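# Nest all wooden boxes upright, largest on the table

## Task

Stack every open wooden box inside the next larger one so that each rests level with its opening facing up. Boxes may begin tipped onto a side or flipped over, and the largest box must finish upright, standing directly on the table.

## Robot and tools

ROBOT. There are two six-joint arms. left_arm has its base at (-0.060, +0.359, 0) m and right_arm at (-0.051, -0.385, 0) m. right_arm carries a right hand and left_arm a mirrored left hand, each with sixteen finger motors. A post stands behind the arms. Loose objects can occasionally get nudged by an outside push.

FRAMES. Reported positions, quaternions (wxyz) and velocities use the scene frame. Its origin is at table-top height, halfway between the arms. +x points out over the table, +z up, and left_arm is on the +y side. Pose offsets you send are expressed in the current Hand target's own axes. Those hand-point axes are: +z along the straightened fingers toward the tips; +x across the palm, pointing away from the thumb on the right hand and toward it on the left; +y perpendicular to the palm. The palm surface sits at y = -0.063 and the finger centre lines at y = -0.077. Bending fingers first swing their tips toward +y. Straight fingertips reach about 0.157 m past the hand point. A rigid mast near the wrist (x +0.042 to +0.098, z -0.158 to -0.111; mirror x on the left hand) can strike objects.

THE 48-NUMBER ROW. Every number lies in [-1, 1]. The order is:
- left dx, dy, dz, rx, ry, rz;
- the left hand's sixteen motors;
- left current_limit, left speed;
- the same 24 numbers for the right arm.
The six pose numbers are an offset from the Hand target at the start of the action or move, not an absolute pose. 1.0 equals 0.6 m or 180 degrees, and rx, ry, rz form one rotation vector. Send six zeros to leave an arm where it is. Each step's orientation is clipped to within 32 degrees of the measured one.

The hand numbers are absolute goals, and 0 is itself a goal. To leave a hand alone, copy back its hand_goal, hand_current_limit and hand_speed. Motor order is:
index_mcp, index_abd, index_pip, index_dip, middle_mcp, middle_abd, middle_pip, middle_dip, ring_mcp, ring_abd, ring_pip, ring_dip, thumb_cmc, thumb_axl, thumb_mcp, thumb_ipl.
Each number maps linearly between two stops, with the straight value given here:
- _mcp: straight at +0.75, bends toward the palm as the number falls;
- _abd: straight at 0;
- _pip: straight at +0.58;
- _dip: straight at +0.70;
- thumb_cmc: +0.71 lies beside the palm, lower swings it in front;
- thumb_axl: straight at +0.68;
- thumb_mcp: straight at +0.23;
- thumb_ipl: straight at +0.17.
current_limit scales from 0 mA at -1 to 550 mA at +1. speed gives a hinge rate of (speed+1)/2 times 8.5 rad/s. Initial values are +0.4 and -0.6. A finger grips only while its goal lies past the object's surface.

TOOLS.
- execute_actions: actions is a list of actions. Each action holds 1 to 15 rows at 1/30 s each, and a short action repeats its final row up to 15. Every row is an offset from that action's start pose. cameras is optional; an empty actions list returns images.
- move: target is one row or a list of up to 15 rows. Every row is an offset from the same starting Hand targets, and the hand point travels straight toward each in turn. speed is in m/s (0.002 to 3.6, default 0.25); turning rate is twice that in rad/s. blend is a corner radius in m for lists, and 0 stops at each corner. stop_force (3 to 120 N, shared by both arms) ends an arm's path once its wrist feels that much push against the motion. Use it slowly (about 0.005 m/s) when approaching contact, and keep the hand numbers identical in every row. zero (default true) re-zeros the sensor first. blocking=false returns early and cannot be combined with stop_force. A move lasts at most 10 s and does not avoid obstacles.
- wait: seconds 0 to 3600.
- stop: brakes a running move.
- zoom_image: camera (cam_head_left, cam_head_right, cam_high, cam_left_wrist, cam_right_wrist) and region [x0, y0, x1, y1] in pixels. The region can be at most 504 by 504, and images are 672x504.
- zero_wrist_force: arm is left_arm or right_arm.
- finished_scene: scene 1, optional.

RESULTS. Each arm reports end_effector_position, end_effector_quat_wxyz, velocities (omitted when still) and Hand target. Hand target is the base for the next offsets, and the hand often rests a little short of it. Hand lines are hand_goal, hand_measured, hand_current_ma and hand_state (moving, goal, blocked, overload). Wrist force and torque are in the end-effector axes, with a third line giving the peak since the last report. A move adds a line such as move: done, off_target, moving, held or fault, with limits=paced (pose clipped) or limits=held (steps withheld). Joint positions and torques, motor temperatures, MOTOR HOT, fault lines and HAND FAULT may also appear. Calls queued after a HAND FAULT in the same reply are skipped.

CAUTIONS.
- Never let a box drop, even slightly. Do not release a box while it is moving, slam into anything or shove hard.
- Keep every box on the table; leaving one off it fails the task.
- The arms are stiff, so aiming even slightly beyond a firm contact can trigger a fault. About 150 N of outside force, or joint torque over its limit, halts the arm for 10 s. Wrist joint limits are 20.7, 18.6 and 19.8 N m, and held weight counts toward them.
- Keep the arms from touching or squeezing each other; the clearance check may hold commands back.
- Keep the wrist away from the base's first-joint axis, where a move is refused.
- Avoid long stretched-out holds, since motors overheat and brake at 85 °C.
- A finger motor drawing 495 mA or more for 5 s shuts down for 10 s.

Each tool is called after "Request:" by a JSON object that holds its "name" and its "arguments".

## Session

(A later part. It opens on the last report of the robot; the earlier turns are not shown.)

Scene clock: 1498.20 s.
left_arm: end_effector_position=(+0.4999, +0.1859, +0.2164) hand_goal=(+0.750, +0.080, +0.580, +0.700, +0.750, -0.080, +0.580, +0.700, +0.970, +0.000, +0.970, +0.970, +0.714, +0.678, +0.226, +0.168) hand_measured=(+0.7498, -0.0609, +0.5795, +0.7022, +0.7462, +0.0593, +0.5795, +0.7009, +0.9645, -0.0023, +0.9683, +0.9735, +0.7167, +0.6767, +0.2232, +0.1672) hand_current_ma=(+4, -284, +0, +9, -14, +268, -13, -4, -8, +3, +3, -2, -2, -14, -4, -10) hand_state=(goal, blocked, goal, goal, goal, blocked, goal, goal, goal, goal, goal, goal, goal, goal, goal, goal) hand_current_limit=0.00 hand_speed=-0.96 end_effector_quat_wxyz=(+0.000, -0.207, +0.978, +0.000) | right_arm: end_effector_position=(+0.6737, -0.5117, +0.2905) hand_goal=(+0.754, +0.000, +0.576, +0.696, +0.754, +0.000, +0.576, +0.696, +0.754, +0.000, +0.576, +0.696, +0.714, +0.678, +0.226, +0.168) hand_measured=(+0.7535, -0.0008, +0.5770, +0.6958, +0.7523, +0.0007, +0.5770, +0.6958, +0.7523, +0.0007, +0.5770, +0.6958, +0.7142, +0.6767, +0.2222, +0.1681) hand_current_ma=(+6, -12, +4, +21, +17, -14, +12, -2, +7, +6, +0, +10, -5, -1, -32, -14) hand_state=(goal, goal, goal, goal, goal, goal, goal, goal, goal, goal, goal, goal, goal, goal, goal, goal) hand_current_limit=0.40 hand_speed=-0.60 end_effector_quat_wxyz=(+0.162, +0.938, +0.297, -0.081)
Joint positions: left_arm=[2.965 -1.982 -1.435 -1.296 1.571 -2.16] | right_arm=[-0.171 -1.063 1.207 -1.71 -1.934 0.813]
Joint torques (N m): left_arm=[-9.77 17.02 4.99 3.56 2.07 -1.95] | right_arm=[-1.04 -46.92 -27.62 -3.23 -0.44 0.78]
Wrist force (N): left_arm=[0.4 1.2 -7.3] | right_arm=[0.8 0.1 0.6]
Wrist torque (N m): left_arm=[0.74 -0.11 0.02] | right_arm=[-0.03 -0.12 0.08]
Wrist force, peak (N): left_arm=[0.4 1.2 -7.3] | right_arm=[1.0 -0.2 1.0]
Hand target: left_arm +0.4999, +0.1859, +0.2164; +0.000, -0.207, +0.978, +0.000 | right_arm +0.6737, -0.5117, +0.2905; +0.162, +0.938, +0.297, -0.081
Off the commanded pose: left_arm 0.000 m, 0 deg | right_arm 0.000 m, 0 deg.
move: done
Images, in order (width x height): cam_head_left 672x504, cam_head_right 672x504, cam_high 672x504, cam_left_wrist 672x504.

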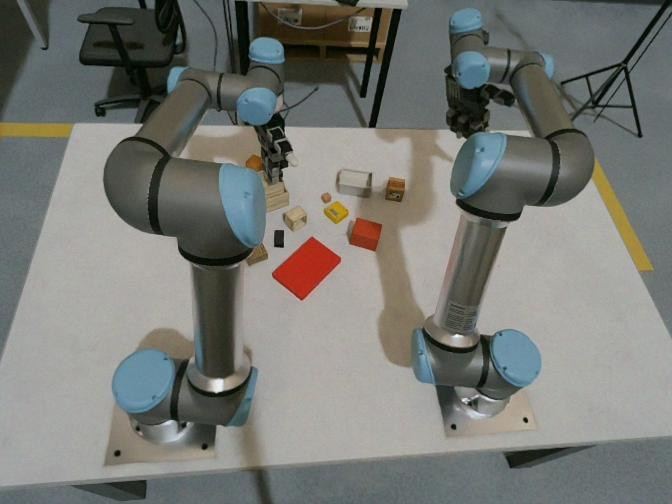

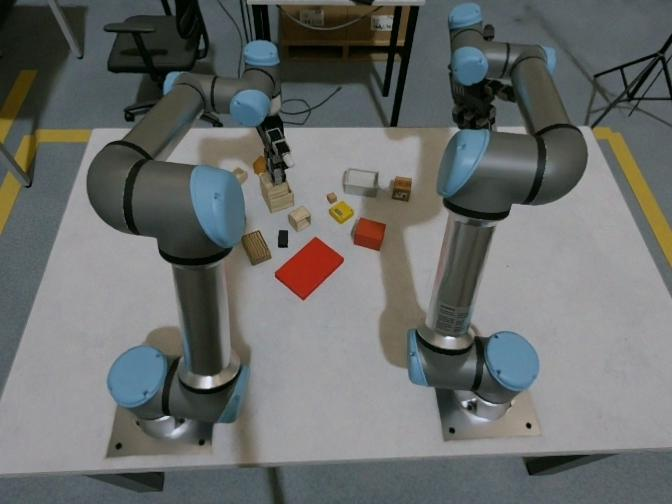

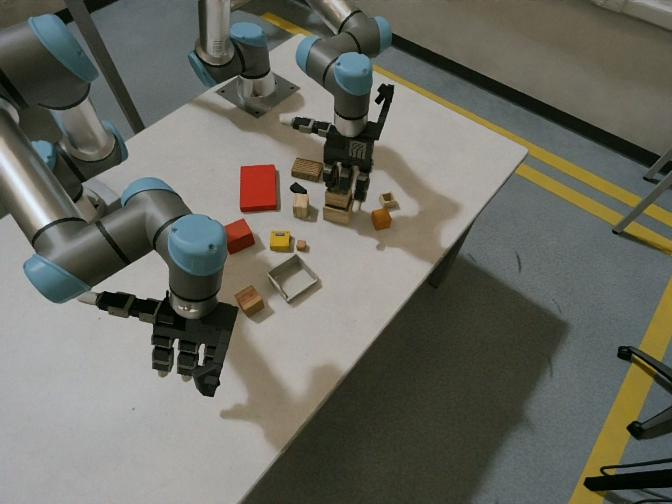

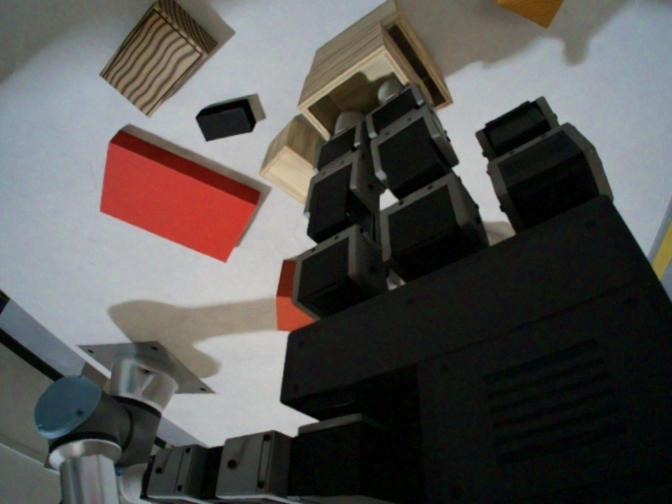

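Request:
{"name": "move", "arguments": {"target": [[0,0,-0.0085,0,0,0,0.75,0.08,0.58,0.70,0.75,-0.08,0.58,0.70,0.97,0,0.97,0.97,0.714,0.678,0.226,0.168,0.0,-0.96,0,0,0,0,0,0,0.754,0,0.576,0.696,0.754,0,0.576,0.696,0.754,0,0.576,0.696,0.714,0.678,0.226,0.168,0.4,-0.6],[-0.0108,-0.0128,-0.0068,0,0,0,0.75,0.08,0.58,0.70,0.75,-0.08,0.58,0.70,0.97,0,0.97,0.97,0.714,0.678,0.226,0.168,0.0,-0.96,0,0,0,0,0,0,0.754,0,0.576,0.696,0.754,0,0.576,0.696,0.754,0,0.576,0.696,0.714,0.678,0.226,0.168,0.4,-0.6]], "speed": 0.02, "cameras": ["cam_left_wrist","cam_high","cam_head_right","cam_head_left"]}}

Request:
{"name": "zoom_image", "arguments": {"camera": "cam_left_wrist", "region": [290, 0, 450, 120]}}

Request:
{"name": "zoom_image", "arguments": {"camera": "cam_high", "region": [318, 183, 358, 228]}}

Request:
{"name": "zoom_image", "arguments": {"camera": "cam_head_right", "region": [252, 160, 302, 215]}}

Scene clock: 1527.13 s.
left_arm: end_effector_position=(+0.5089, +0.1815, +0.2204) hand_goal=(+0.750, +0.080, +0.580, +0.700, +0.750, -0.080, +0.580, +0.700, +0.970, +0.000, +0.970, +0.970, +0.714, +0.678, +0.226, +0.168) hand_measured=(+0.7498, -0.0609, +0.5795, +0.7009, +0.7450, +0.0578, +0.5808, +0.7009, +0.9645, -0.0023, +0.9696, +0.9735, +0.7154, +0.6777, +0.2232, +0.1681) hand_current_ma=(+11, -280, -4, -7, +0, +280, -9, -14, -7, -4, -6, +2, -13, -12, -6, -14) hand_state=(goal, blocked, goal, goal, goal, blocked, goal, goal, goal, goal, goal, goal, goal, goal, goal, goal) hand_current_limit=0.00 hand_speed=-0.96 end_effector_quat_wxyz=(+0.000, -0.207, +0.978, +0.000) | right_arm: end_effector_position=(+0.6737, -0.5117, +0.2905) hand_goal=(+0.754, +0.000, +0.576, +0.696, +0.754, +0.000, +0.576, +0.696, +0.754, +0.000, +0.576, +0.696, +0.714, +0.678, +0.226, +0.168) hand_measured=(+0.7535, +0.0007, +0.5770, +0.6958, +0.7535, -0.0008, +0.5770, +0.6958, +0.7535, +0.0007, +0.5770, +0.6971, +0.7142, +0.6767, +0.2222, +0.1681) hand_current_ma=(-4, +10, +9, +9, -1, +1, +8, -8, +4, +6, +3, +5, +2, +1, -19, +9) hand_state=(goal, goal, goal, goal, goal, goal, goal, goal, goal, goal, goal, goal, goal, goal, goal, goal) hand_current_limit=0.40 hand_speed=-0.60 end_effector_quat_wxyz=(+0.162, +0.938, +0.297, -0.081)
Joint positions: left_arm=[2.961 -2.003 -1.394 -1.316 1.571 -2.164] | right_arm=[-0.171 -1.063 1.207 -1.71 -1.934 0.813]
Joint torques (N m): left_arm=[-9.32 23.17 41.6 0.97 1.77 -1.97] | right_arm=[-0.95 -47.55 -27.11 -3.16 -0.21 0.9]
Wrist force (N): left_arm=[0.4 0.6 0.3] | right_arm=[0.6 0.4 0.9]
Wrist torque (N m): left_arm=[0.07 -0.05 0.03] | right_arm=[-0.02 -0.10 0.07]
Wrist force, peak (N): left_arm=[0.9 1.4 -8.0] | right_arm=[1.0 0.1 1.0]
Hand target: left_arm +0.5089, +0.1815, +0.2204; +0.000, -0.207, +0.978, +0.000 | right_arm +0.6737, -0.5117, +0.2905; +0.162, +0.938, +0.297, -0.081
Off the commanded pose: left_arm 0.000 m, 0 deg | right_arm 0.000 m, 0 deg.
move: done
Images, in order (width x height): cam_head_left 672x504, cam_head_right 672x504, cam_high 672x504, cam_left_wrist 672x504.

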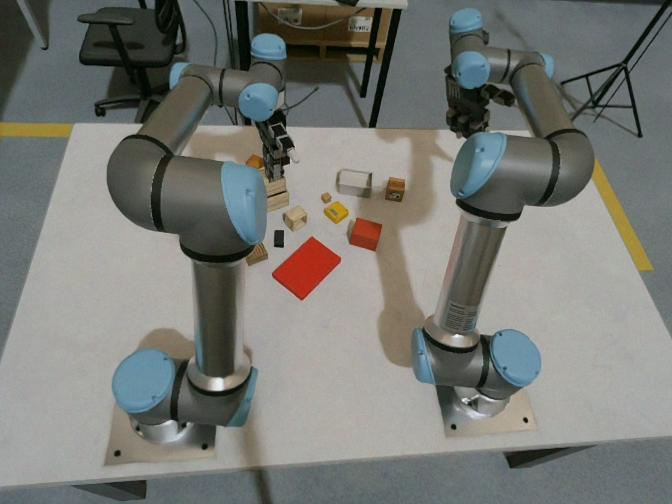

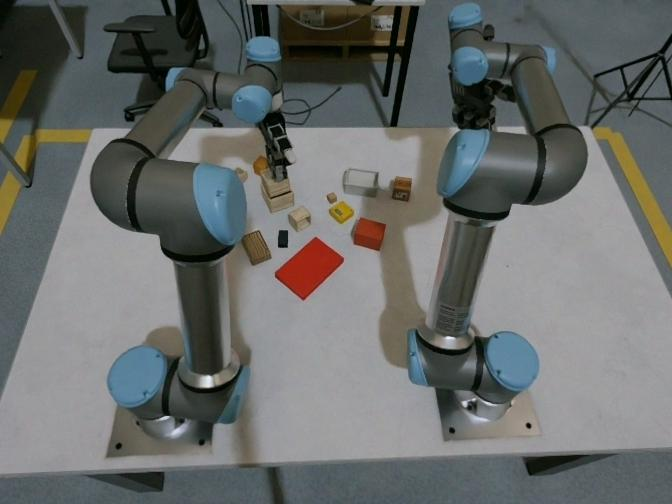

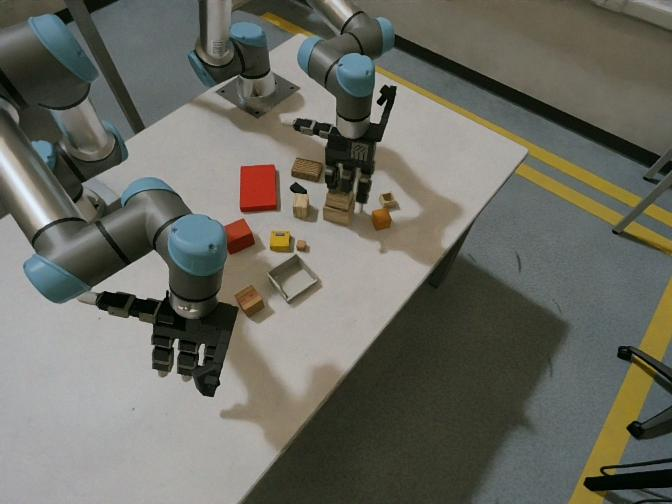

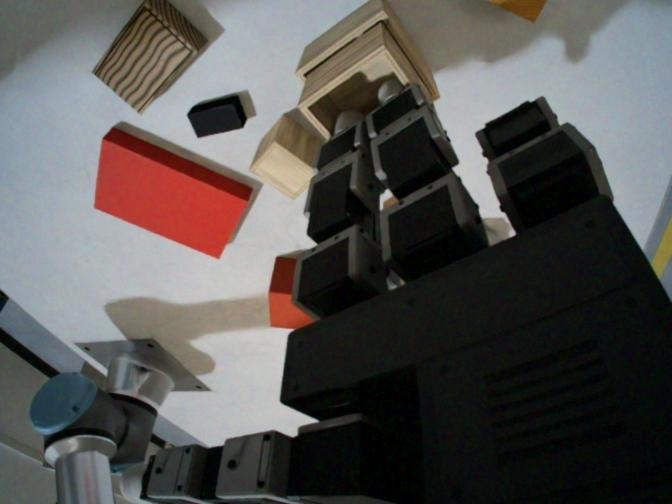

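Scaled by 3.150 from the camera's image (finer frame: 960x720).

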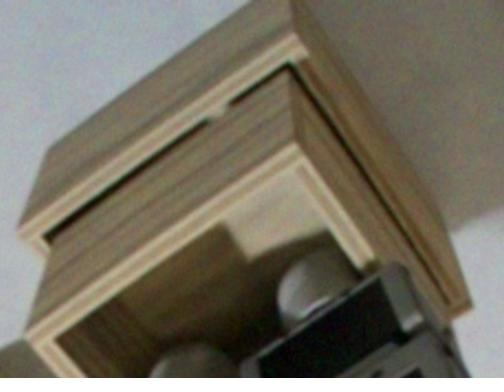

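Scaled by 11.200.

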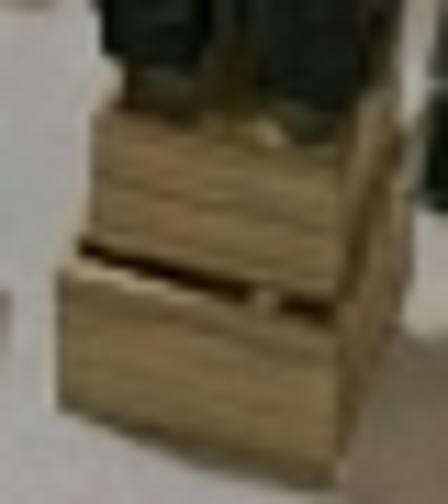

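Scaled by 9.164.

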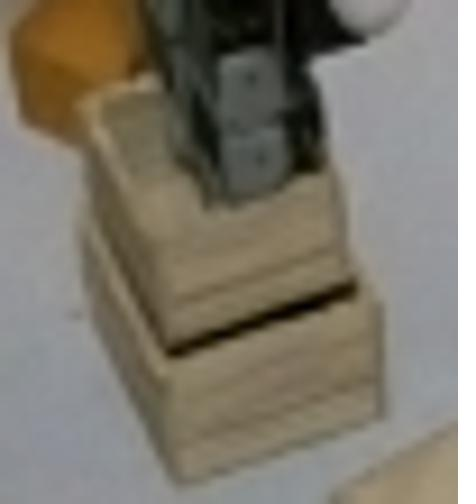

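Request:
{"name": "move", "arguments": {"target": [0,0,0.019,0,0,0,0.75,0.08,0.58,0.70,0.75,-0.08,0.58,0.70,0.97,0,0.97,0.97,0.714,0.678,0.226,0.168,0.0,-0.96,0,0,0,0,0,0,0.754,0,0.576,0.696,0.754,0,0.576,0.696,0.754,0,0.576,0.696,0.714,0.678,0.226,0.168,0.4,-0.6], "speed": 0.008, "stop_force": 3, "cameras": ["cam_left_wrist","cam_high","cam_head_right"]}}

Request:
{"name": "zoom_image", "arguments": {"camera": "cam_left_wrist", "region": [290, 0, 450, 120]}}

Request:
{"name": "zoom_image", "arguments": {"camera": "cam_high", "region": [318, 183, 358, 228]}}

Request:
{"name": "zoom_image", "arguments": {"camera": "cam_head_right", "region": [252, 160, 302, 215]}}

Scene clock: 1559.20 s.
left_arm: end_effector_position=(+0.5089, +0.1815, +0.2090) hand_goal=(+0.750, +0.080, +0.580, +0.700, +0.750, -0.080, +0.580, +0.700, +0.970, +0.000, +0.970, +0.970, +0.714, +0.678, +0.226, +0.168) hand_measured=(+0.7486, -0.0609, +0.5795, +0.7009, +0.7474, +0.0578, +0.5808, +0.7022, +0.9657, -0.0008, +0.9683, +0.9735, +0.7154, +0.6777, +0.2242, +0.1672) hand_current_ma=(-1, -276, +4, -1, +2, +285, +7, -9, -2, -8, +1, -2, -5, -8, -6, -6) hand_state=(goal, blocked, goal, goal, goal, blocked, goal, goal, goal, goal, goal, goal, goal, goal, goal, goal) hand_current_limit=0.00 hand_speed=-0.96 end_effector_quat_wxyz=(+0.000, -0.207, +0.978, +0.000) | right_arm: end_effector_position=(+0.6737, -0.5117, +0.2905) hand_goal=(+0.754, +0.000, +0.576, +0.696, +0.754, +0.000, +0.576, +0.696, +0.754, +0.000, +0.576, +0.696, +0.714, +0.678, +0.226, +0.168) hand_measured=(+0.7523, -0.0008, +0.5770, +0.6958, +0.7535, +0.0007, +0.5770, +0.6958, +0.7535, -0.0008, +0.5770, +0.6958, +0.7142, +0.6777, +0.2222, +0.1681) hand_current_ma=(-9, -6, +8, -9, -12, -19, +23, -3, +6, +8, -7, +17, +7, +1, -16, -26) hand_state=(goal, goal, goal, goal, goal, goal, goal, goal, goal, goal, goal, goal, goal, goal, goal, goal) hand_current_limit=0.40 hand_speed=-0.60 end_effector_quat_wxyz=(+0.162, +0.938, +0.297, -0.081)
Joint positions: left_arm=[2.961 -2.01 -1.413 -1.289 1.571 -2.164] | right_arm=[-0.171 -1.063 1.207 -1.71 -1.934 0.813]
Joint torques (N m): left_arm=[-3.98 21.88 7.27 4.45 0.88 -0.96] | right_arm=[0.39 -47.16 -28.86 -3.41 0.05 0.73]
Wrist force (N): left_arm=[0.3 0.9 0.0] | right_arm=[0.6 0.1 0.9]
Wrist torque (N m): left_arm=[0.14 -0.05 0.03] | right_arm=[-0.06 -0.11 0.06]
Wrist force, peak (N): left_arm=[0.5 1.0 0.7] | right_arm=[1.2 0.0 1.4]
Hand target: left_arm +0.5089, +0.1815, +0.2090; +0.000, -0.207, +0.978, +0.000 | right_arm +0.6737, -0.5117, +0.2905; +0.162, +0.938, +0.297, -0.081
Off the commanded pose: left_arm 0.000 m, 0 deg | right_arm 0.000 m, 0 deg.
move: done
Images, in order (width x height): cam_head_right 672x504, cam_high 672x504, cam_left_wrist 672x504.

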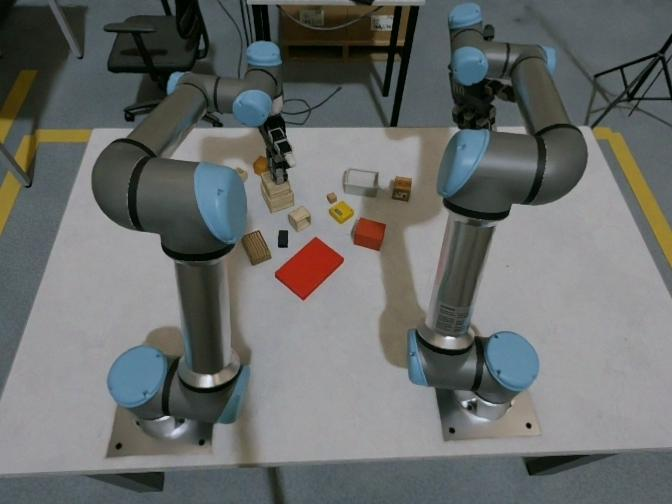

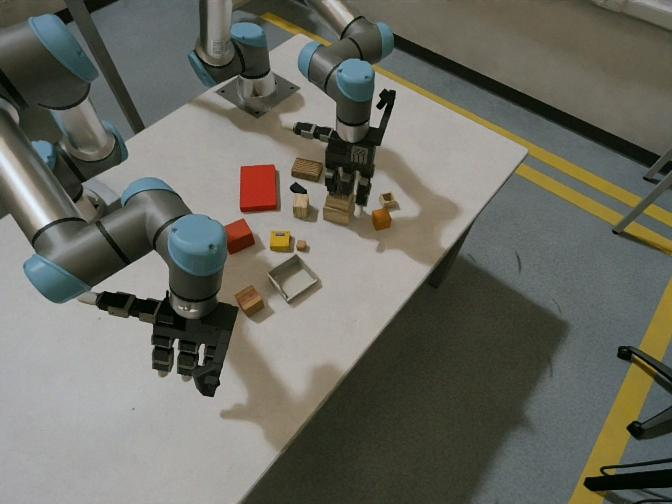

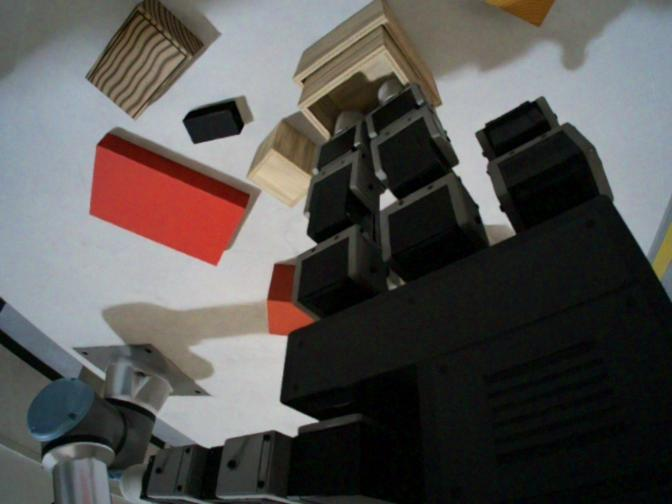

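Scaled by 3.150 from the camera's image (finer frame: 960x720).

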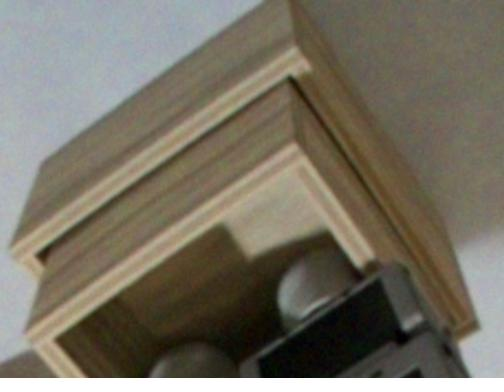

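Scaled by 11.200.

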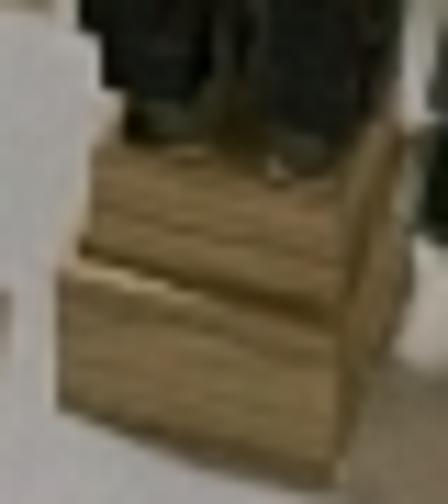

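Scaled by 9.164.

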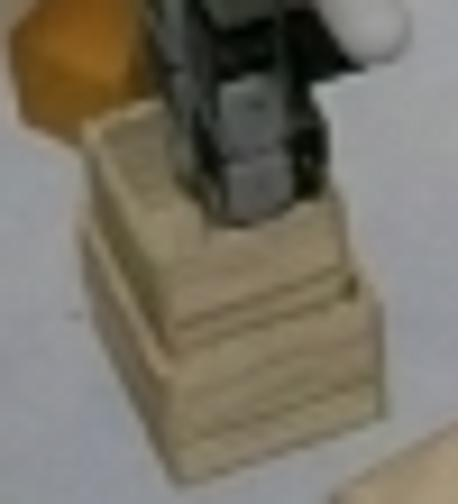

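Request:
{"name": "move", "arguments": {"target": [0,0,0.03,0,0,0,0.75,0.08,0.58,0.70,0.75,-0.08,0.58,0.70,0.97,0,0.97,0.97,0.714,0.678,0.226,0.168,0.0,-0.96,0,0,0,0,0,0,0.754,0,0.576,0.696,0.754,0,0.576,0.696,0.754,0,0.576,0.696,0.714,0.678,0.226,0.168,0.4,-0.6], "speed": 0.01, "stop_force": 3, "cameras": ["cam_left_wrist","cam_high","cam_head_right"]}}

Request:
{"name": "zoom_image", "arguments": {"camera": "cam_left_wrist", "region": [290, 0, 450, 120]}}

Request:
{"name": "zoom_image", "arguments": {"camera": "cam_head_right", "region": [252, 160, 302, 215]}}

Scene clock: 1569.70 s.
left_arm: end_effector_position=(+0.5089, +0.1815, +0.1910) hand_goal=(+0.750, +0.080, +0.580, +0.700, +0.750, -0.080, +0.580, +0.700, +0.970, +0.000, +0.970, +0.970, +0.714, +0.678, +0.226, +0.168) hand_measured=(+0.7486, -0.0609, +0.5795, +0.7022, +0.7462, +0.0578, +0.5808, +0.7022, +0.9645, -0.0023, +0.9696, +0.9735, +0.7167, +0.6777, +0.2242, +0.1681) hand_current_ma=(+2, -294, -6, -12, -4, +278, -13, -12, -3, -13, +6, +1, +0, -4, -13, -16) hand_state=(goal, blocked, goal, goal, goal, blocked, goal, goal, goal, goal, goal, goal, goal, goal, goal, goal) hand_current_limit=0.00 hand_speed=-0.96 end_effector_quat_wxyz=(+0.000, -0.207, +0.978, +0.000) | right_arm: end_effector_position=(+0.6737, -0.5117, +0.2905) hand_goal=(+0.754, +0.000, +0.576, +0.696, +0.754, +0.000, +0.576, +0.696, +0.754, +0.000, +0.576, +0.696, +0.714, +0.678, +0.226, +0.168) hand_measured=(+0.7535, -0.0008, +0.5770, +0.6958, +0.7535, +0.0007, +0.5770, +0.6958, +0.7535, -0.0008, +0.5770, +0.6958, +0.7142, +0.6767, +0.2222, +0.1672) hand_current_ma=(+12, +4, -10, -3, +7, -11, +29, -10, -8, -16, +1, +0, +16, +9, -33, -11) hand_state=(goal, goal, goal, goal, goal, goal, goal, goal, goal, goal, goal, goal, goal, goal, goal, goal) hand_current_limit=0.40 hand_speed=-0.60 end_effector_quat_wxyz=(+0.162, +0.938, +0.297, -0.081)
Joint positions: left_arm=[2.961 -2.023 -1.442 -1.248 1.571 -2.164] | right_arm=[-0.171 -1.063 1.207 -1.71 -1.934 0.813]
Joint torques (N m): left_arm=[2.84 21.23 7.51 4.58 0.24 1.42] | right_arm=[-1.57 -47.44 -28.99 -3.44 -0.01 0.62]
Wrist force (N): left_arm=[0.6 0.7 0.5] | right_arm=[0.6 -0.1 0.9]
Wrist torque (N m): left_arm=[0.06 -0.06 0.05] | right_arm=[-0.08 -0.10 0.06]
Wrist force, peak (N): left_arm=[0.5 1.0 0.6] | right_arm=[1.0 -0.1 1.2]
Hand target: left_arm +0.5089, +0.1815, +0.1910; +0.000, -0.207, +0.978, +0.000 | right_arm +0.6737, -0.5117, +0.2905; +0.162, +0.938, +0.297, -0.081
Off the commanded pose: left_arm 0.000 m, 0 deg | right_arm 0.000 m, 0 deg.
move: done
Images, in order (width x height): cam_head_right 672x504, cam_high 672x504, cam_left_wrist 672x504.

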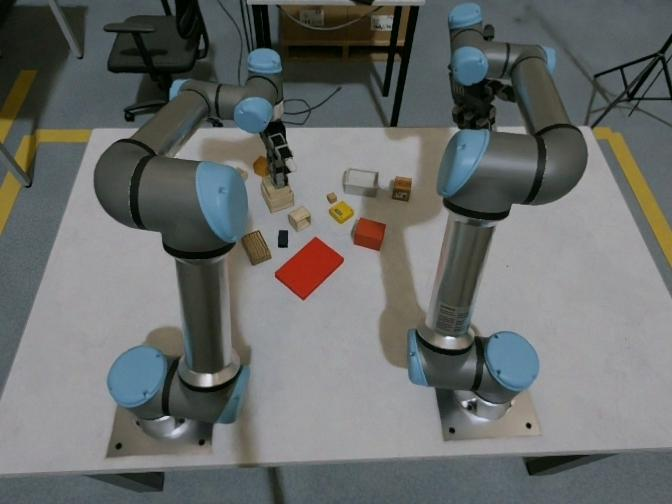

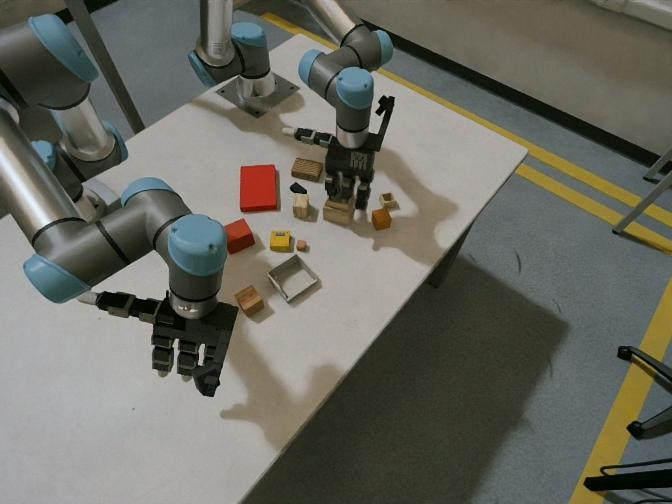

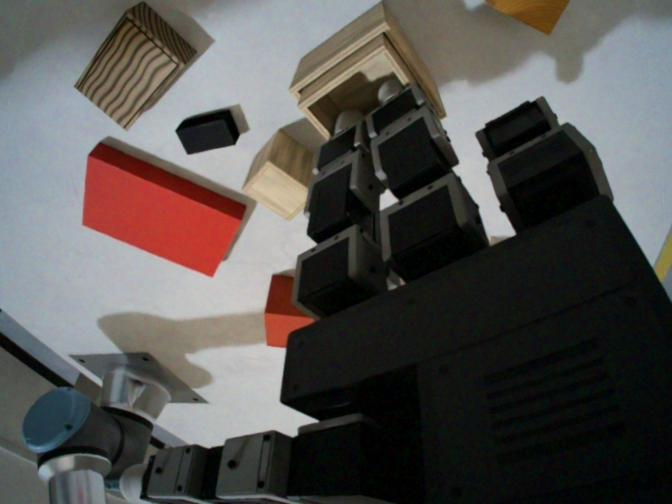

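Scaled by 3.150 from the camera's image (finer frame: 960x720).

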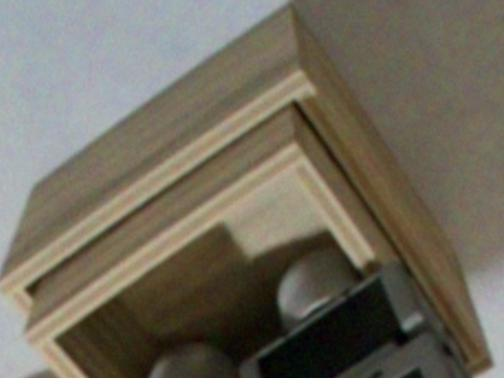

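Scaled by 9.164.

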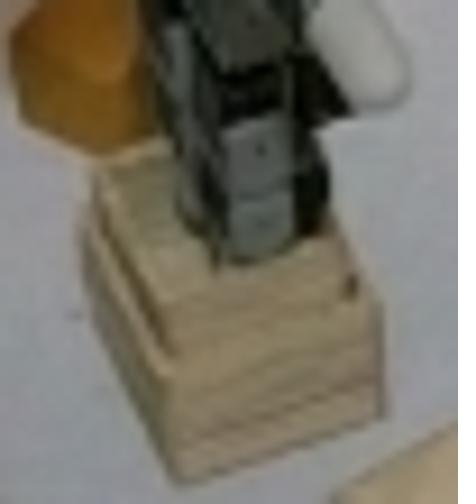

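Request:
{"name": "move", "arguments": {"target": [0,0,0.056,0,0,0,0.75,0.08,0.58,0.70,0.75,-0.08,0.58,0.70,0.97,0,0.97,0.97,0.714,0.678,0.226,0.168,0.0,-0.96,0,0,0,0,0,0,0.754,0,0.576,0.696,0.754,0,0.576,0.696,0.754,0,0.576,0.696,0.714,0.678,0.226,0.168,0.4,-0.6], "speed": 0.008, "stop_force": 3, "cameras": ["cam_left_wrist","cam_high","cam_head_right"]}}

Request:
{"name": "zoom_image", "arguments": {"camera": "cam_left_wrist", "region": [290, 0, 450, 120]}}

Request:
{"name": "zoom_image", "arguments": {"camera": "cam_head_right", "region": [252, 160, 302, 215]}}

Scene clock: 1582.63 s.
left_arm: end_effector_position=(+0.5089, +0.1815, +0.1605) hand_goal=(+0.750, +0.080, +0.580, +0.700, +0.750, -0.080, +0.580, +0.700, +0.970, +0.000, +0.970, +0.970, +0.714, +0.678, +0.226, +0.168) hand_measured=(+0.7511, -0.0609, +0.5795, +0.7022, +0.7462, +0.0593, +0.5808, +0.7009, +0.9645, -0.0023, +0.9683, +0.9735, +0.7154, +0.6777, +0.2232, +0.1672) hand_current_ma=(+3, -290, -6, -1, -8, +277, -13, -10, -12, -9, -4, +5, -11, -7, -9, -1) hand_state=(goal, blocked, goal, goal, goal, blocked, goal, goal, goal, goal, goal, goal, goal, goal, goal, goal) hand_current_limit=0.00 hand_speed=-0.96 end_effector_quat_wxyz=(+0.000, -0.207, +0.978, +0.000) | right_arm: end_effector_position=(+0.6737, -0.5117, +0.2905) hand_goal=(+0.754, +0.000, +0.576, +0.696, +0.754, +0.000, +0.576, +0.696, +0.754, +0.000, +0.576, +0.696, +0.714, +0.678, +0.226, +0.168) hand_measured=(+0.7535, -0.0008, +0.5770, +0.6958, +0.7535, +0.0007, +0.5782, +0.6958, +0.7535, -0.0008, +0.5770, +0.6958, +0.7142, +0.6767, +0.2222, +0.1681) hand_current_ma=(+4, +3, +10, +2, +11, +1, -2, -3, +3, -2, -9, +4, +4, +11, -18, +0) hand_state=(goal, goal, goal, goal, goal, goal, goal, goal, goal, goal, goal, goal, goal, goal, goal, goal) hand_current_limit=0.40 hand_speed=-0.60 end_effector_quat_wxyz=(+0.162, +0.938, +0.297, -0.081)
Joint positions: left_arm=[2.961 -2.048 -1.487 -1.177 1.571 -2.164] | right_arm=[-0.171 -1.063 1.207 -1.71 -1.934 0.813]
Joint torques (N m): left_arm=[4.76 60.6 35.37 0.49 -0.9 1.42] | right_arm=[-0.76 -47.17 -29.82 -3.34 0.33 0.88]
Wrist force (N): left_arm=[0.8 0.9 -6.6] | right_arm=[0.7 -0.1 0.8]
Wrist torque (N m): left_arm=[0.65 -0.10 0.06] | right_arm=[-0.07 -0.10 0.07]
Wrist force, peak (N): left_arm=[0.7 0.6 -7.0] | right_arm=[0.9 0.1 1.2]
Hand target: left_arm +0.5089, +0.1815, +0.1605; +0.000, -0.207, +0.978, +0.000 (not the last commanded pose) | right_arm +0.6737, -0.5117, +0.2905; +0.162, +0.938, +0.297, -0.081
Off the commanded pose: left_arm 0.003 m, 0 deg | right_arm 0.000 m, 0 deg.
move: contact (left_arm)
Images, in order (width x height): cam_head_right 672x504, cam_high 672x504, cam_left_wrist 672x504.

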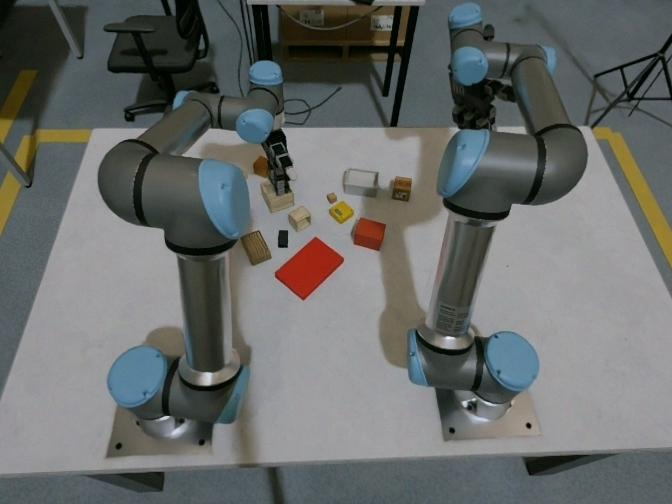

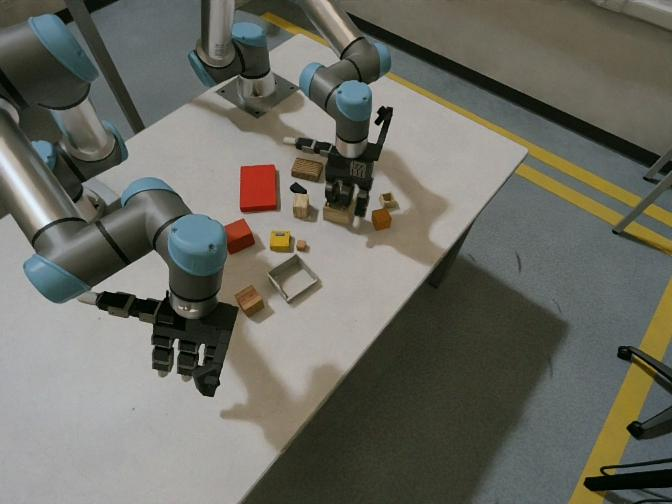

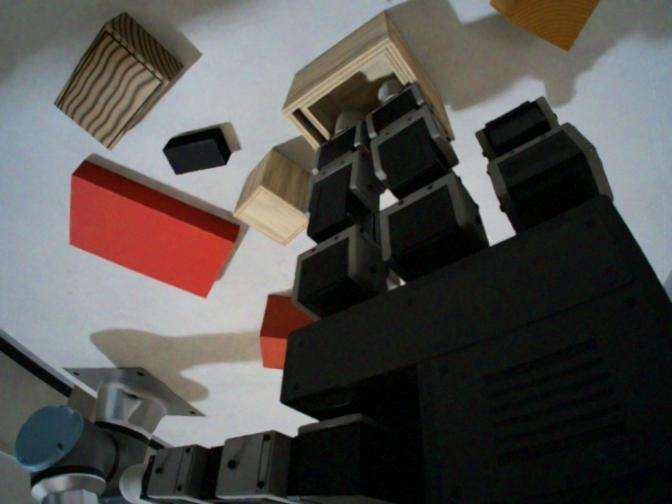

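Scaled by 3.150 from the camera's image (finer frame: 960x720).

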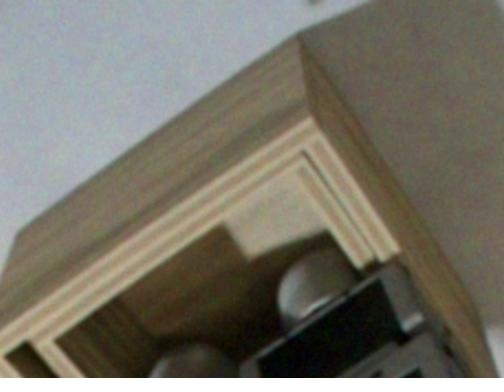

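Scaled by 9.164.

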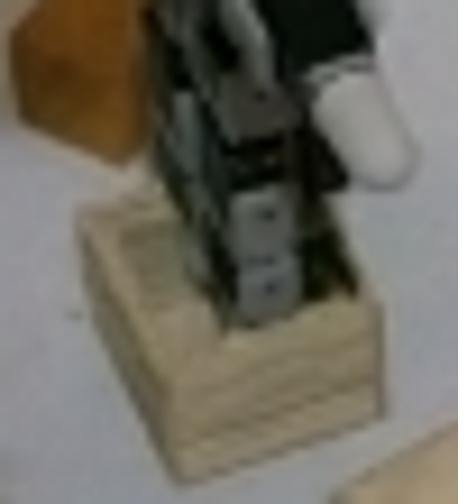

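Request:
{"name": "execute_actions", "arguments": {"actions": [[[0,0,-0.0008,0,0,0,0.75,0.0,0.58,0.70,0.75,0.0,0.58,0.70,0.97,0,0.97,0.97,0.714,0.678,0.226,0.168,0.0,-0.96,0,0,0,0,0,0,0.754,0,0.576,0.696,0.754,0,0.576,0.696,0.754,0,0.576,0.696,0.714,0.678,0.226,0.168,0.4,-0.6]],[[0,0,0,0,0,0,0.75,-0.072,0.58,0.70,0.75,0.074,0.58,0.70,0.97,0,0.97,0.97,0.714,0.678,0.226,0.168,0.2,-0.96,0,0,0,0,0,0,0.754,0,0.576,0.696,0.754,0,0.576,0.696,0.754,0,0.576,0.696,0.714,0.678,0.226,0.168,0.4,-0.6]],[[0,0,0,0,0,0,0.75,-0.072,0.58,0.70,0.75,0.074,0.58,0.70,0.97,0,0.97,0.97,0.714,0.678,0.226,0.168,0.2,-0.96,0,0,0,0,0,0,0.754,0,0.576,0.696,0.754,0,0.576,0.696,0.754,0,0.576,0.696,0.714,0.678,0.226,0.168,0.4,-0.6]]], "cameras": []}}

Request:
{"name": "move", "arguments": {"target": [0,0,-0.15,0,0,0,0.75,-0.072,0.58,0.70,0.75,0.074,0.58,0.70,0.97,0,0.97,0.97,0.714,0.678,0.226,0.168,0.2,-0.96,0,0,0,0,0,0,0.754,0,0.576,0.696,0.754,0,0.576,0.696,0.754,0,0.576,0.696,0.714,0.678,0.226,0.168,0.4,-0.6], "speed": 0.04, "cameras": ["cam_left_wrist","cam_high","cam_head_right"]}}

Request:
{"name": "zoom_image", "arguments": {"camera": "cam_high", "region": [280, 170, 400, 240]}}

Request:
{"name": "zoom_image", "arguments": {"camera": "cam_left_wrist", "region": [200, 0, 500, 225]}}

Request:
{"name": "zoom_image", "arguments": {"camera": "cam_head_right", "region": [240, 150, 330, 250]}}

Scene clock: 1598.17 s.
left_arm: end_effector_position=(+0.5089, +0.1815, +0.1610) hand_goal=(+0.750, -0.072, +0.580, +0.700, +0.750, +0.074, +0.580, +0.700, +0.970, +0.000, +0.970, +0.970, +0.714, +0.678, +0.226, +0.168) hand_measured=(+0.7498, -0.0667, +0.5795, +0.7009, +0.7462, +0.0666, +0.5795, +0.7022, +0.9657, -0.0023, +0.9696, +0.9748, +0.7154, +0.6777, +0.2242, +0.1681) hand_current_ma=(+2, -8, -1, -6, -10, -8, -4, -2, -6, -5, +5, +11, +2, -7, +0, -4) hand_state=(goal, goal, goal, goal, goal, goal, goal, goal, goal, goal, goal, goal, goal, goal, goal, goal) hand_current_limit=0.20 hand_speed=-0.96 end_effector_quat_wxyz=(+0.000, -0.207, +0.978, +0.000) | right_arm: end_effector_position=(+0.6737, -0.5117, +0.2905) hand_goal=(+0.754, +0.000, +0.576, +0.696, +0.754, +0.000, +0.576, +0.696, +0.754, +0.000, +0.576, +0.696, +0.714, +0.678, +0.226, +0.168) hand_measured=(+0.7535, +0.0007, +0.5770, +0.6958, +0.7535, +0.0007, +0.5770, +0.6958, +0.7535, -0.0008, +0.5770, +0.6958, +0.7142, +0.6777, +0.2222, +0.1681) hand_current_ma=(+6, +6, +5, +4, -7, -19, +4, -9, +10, -3, -5, +5, -18, +0, -20, -15) hand_state=(goal, goal, goal, goal, goal, goal, goal, goal, goal, goal, goal, goal, goal, goal, goal, goal) hand_current_limit=0.40 hand_speed=-0.60 end_effector_quat_wxyz=(+0.162, +0.938, +0.297, -0.081)
Joint positions: left_arm=[2.961 -2.048 -1.486 -1.179 1.571 -2.164] | right_arm=[-0.171 -1.063 1.207 -1.71 -1.934 0.813]
Joint torques (N m): left_arm=[5.13 66.29 39.83 1.01 -0.94 1.45] | right_arm=[-0.99 -46.43 -28.15 -3.21 0.02 0.95]
Wrist force (N): left_arm=[0.8 0.7 0.0] | right_arm=[0.6 -0.1 0.9]
Wrist torque (N m): left_arm=[0.12 -0.09 0.07] | right_arm=[-0.07 -0.10 0.06]
Wrist force, peak (N): left_arm=[0.5 0.7 -6.9] | right_arm=[1.2 0.1 1.0]
Hand target: left_arm +0.5089, +0.1815, +0.1610; +0.000, -0.207, +0.978, +0.000 | right_arm +0.6737, -0.5117, +0.2905; +0.162, +0.938, +0.297, -0.081
Off the commanded pose: left_arm 0.000 m, 0 deg | right_arm 0.000 m, 0 deg.

Scene clock: 1600.80 s.
left_arm: end_effector_position=(+0.5089, +0.1815, +0.2509) hand_goal=(+0.750, -0.072, +0.580, +0.700, +0.750, +0.074, +0.580, +0.700, +0.970, +0.000, +0.970, +0.970, +0.714, +0.678, +0.226, +0.168) hand_measured=(+0.7486, -0.0667, +0.5795, +0.7022, +0.7450, +0.0651, +0.5795, +0.7022, +0.9657, -0.0008, +0.9696, +0.9748, +0.7154, +0.6777, +0.2242, +0.1672) hand_current_ma=(+1, -5, -3, -1, -6, -6, -5, -10, -3, -8, -3, +9, -6, -6, -6, +2) hand_state=(goal, goal, goal, goal, goal, goal, goal, goal, goal, goal, goal, goal, goal, goal, goal, goal) hand_current_limit=0.20 hand_speed=-0.96 end_effector_quat_wxyz=(+0.000, -0.207, +0.978, +0.000) | right_arm: end_effector_position=(+0.6737, -0.5117, +0.2905) hand_goal=(+0.754, +0.000, +0.576, +0.696, +0.754, +0.000, +0.576, +0.696, +0.754, +0.000, +0.576, +0.696, +0.714, +0.678, +0.226, +0.168) hand_measured=(+0.7535, +0.0007, +0.5770, +0.6958, +0.7535, -0.0008, +0.5757, +0.6958, +0.7523, +0.0007, +0.5770, +0.6958, +0.7142, +0.6777, +0.2222, +0.1681) hand_current_ma=(+22, +10, -4, +3, -12, -18, +1, -10, +25, +13, +0, -6, +8, -11, +1, +0) hand_state=(goal, goal, goal, goal, goal, goal, goal, goal, goal, goal, goal, goal, goal, goal, goal, goal) hand_current_limit=0.40 hand_speed=-0.60 end_effector_quat_wxyz=(+0.162, +0.938, +0.297, -0.081)
Joint positions: left_arm=[2.961 -1.987 -1.337 -1.388 1.571 -2.164] | right_arm=[-0.171 -1.063 1.207 -1.71 -1.934 0.813]
Joint torques (N m): left_arm=[-8.61 64.51 40.47 0.59 0.28 -1.87] | right_arm=[-0.24 -45.77 -29.3 -3.55 0.02 0.87]
Wrist force (N): left_arm=[0.5 0.8 0.0] | right_arm=[0.5 0.1 0.8]
Wrist torque (N m): left_arm=[0.10 -0.07 0.04] | right_arm=[-0.03 -0.09 0.06]
Wrist force, peak (N): left_arm=[0.4 1.1 -0.8] | right_arm=[0.7 -0.2 1.2]
Hand target: left_arm +0.5089, +0.1815, +0.2510; +0.000, -0.207, +0.978, +0.000 | right_arm +0.6737, -0.5117, +0.2905; +0.162, +0.938, +0.297, -0.081
Off the commanded pose: left_arm 0.000 m, 0 deg | right_arm 0.000 m, 0 deg.
move: done
Images, in order (width x height): cam_head_right 672x504, cam_high 672x504, cam_left_wrist 672x504.

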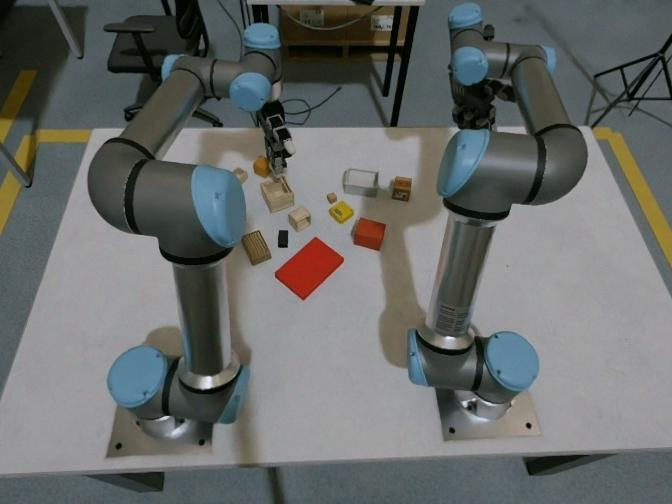

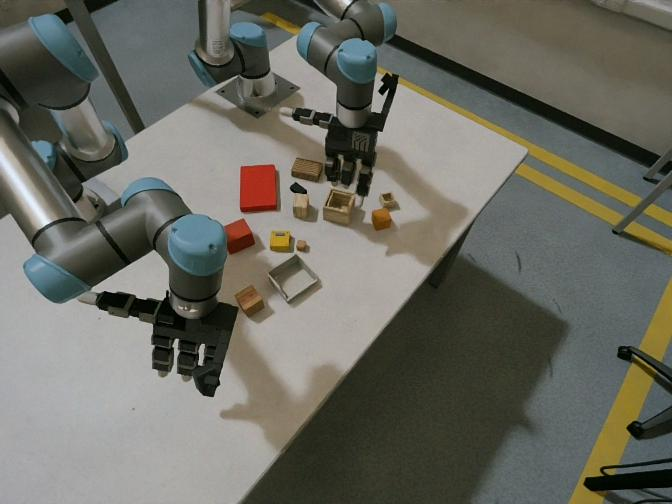

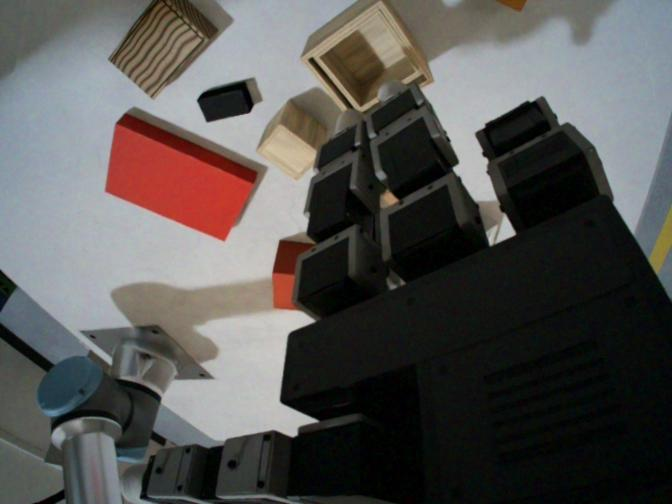

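Scaled by 4.200.

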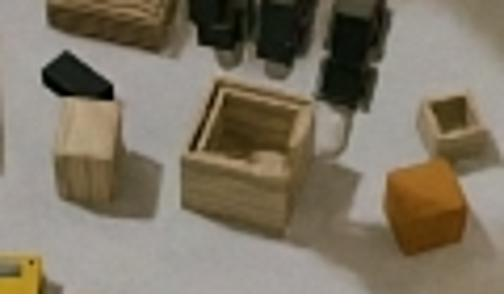

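Scaled by 1.680 from the camera's image (finer frame: 960x720).

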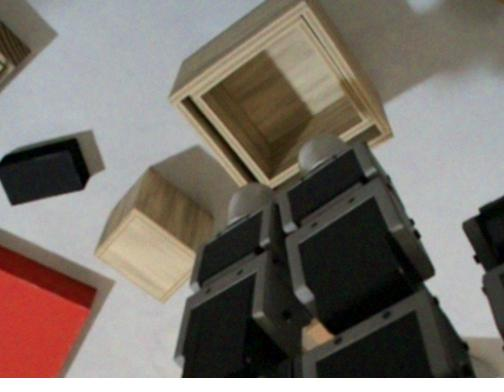

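Scaled by 5.040.

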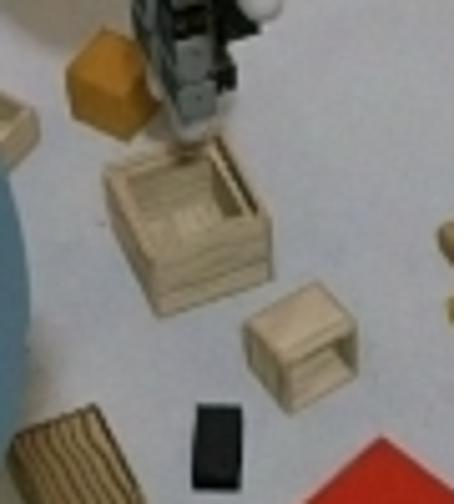

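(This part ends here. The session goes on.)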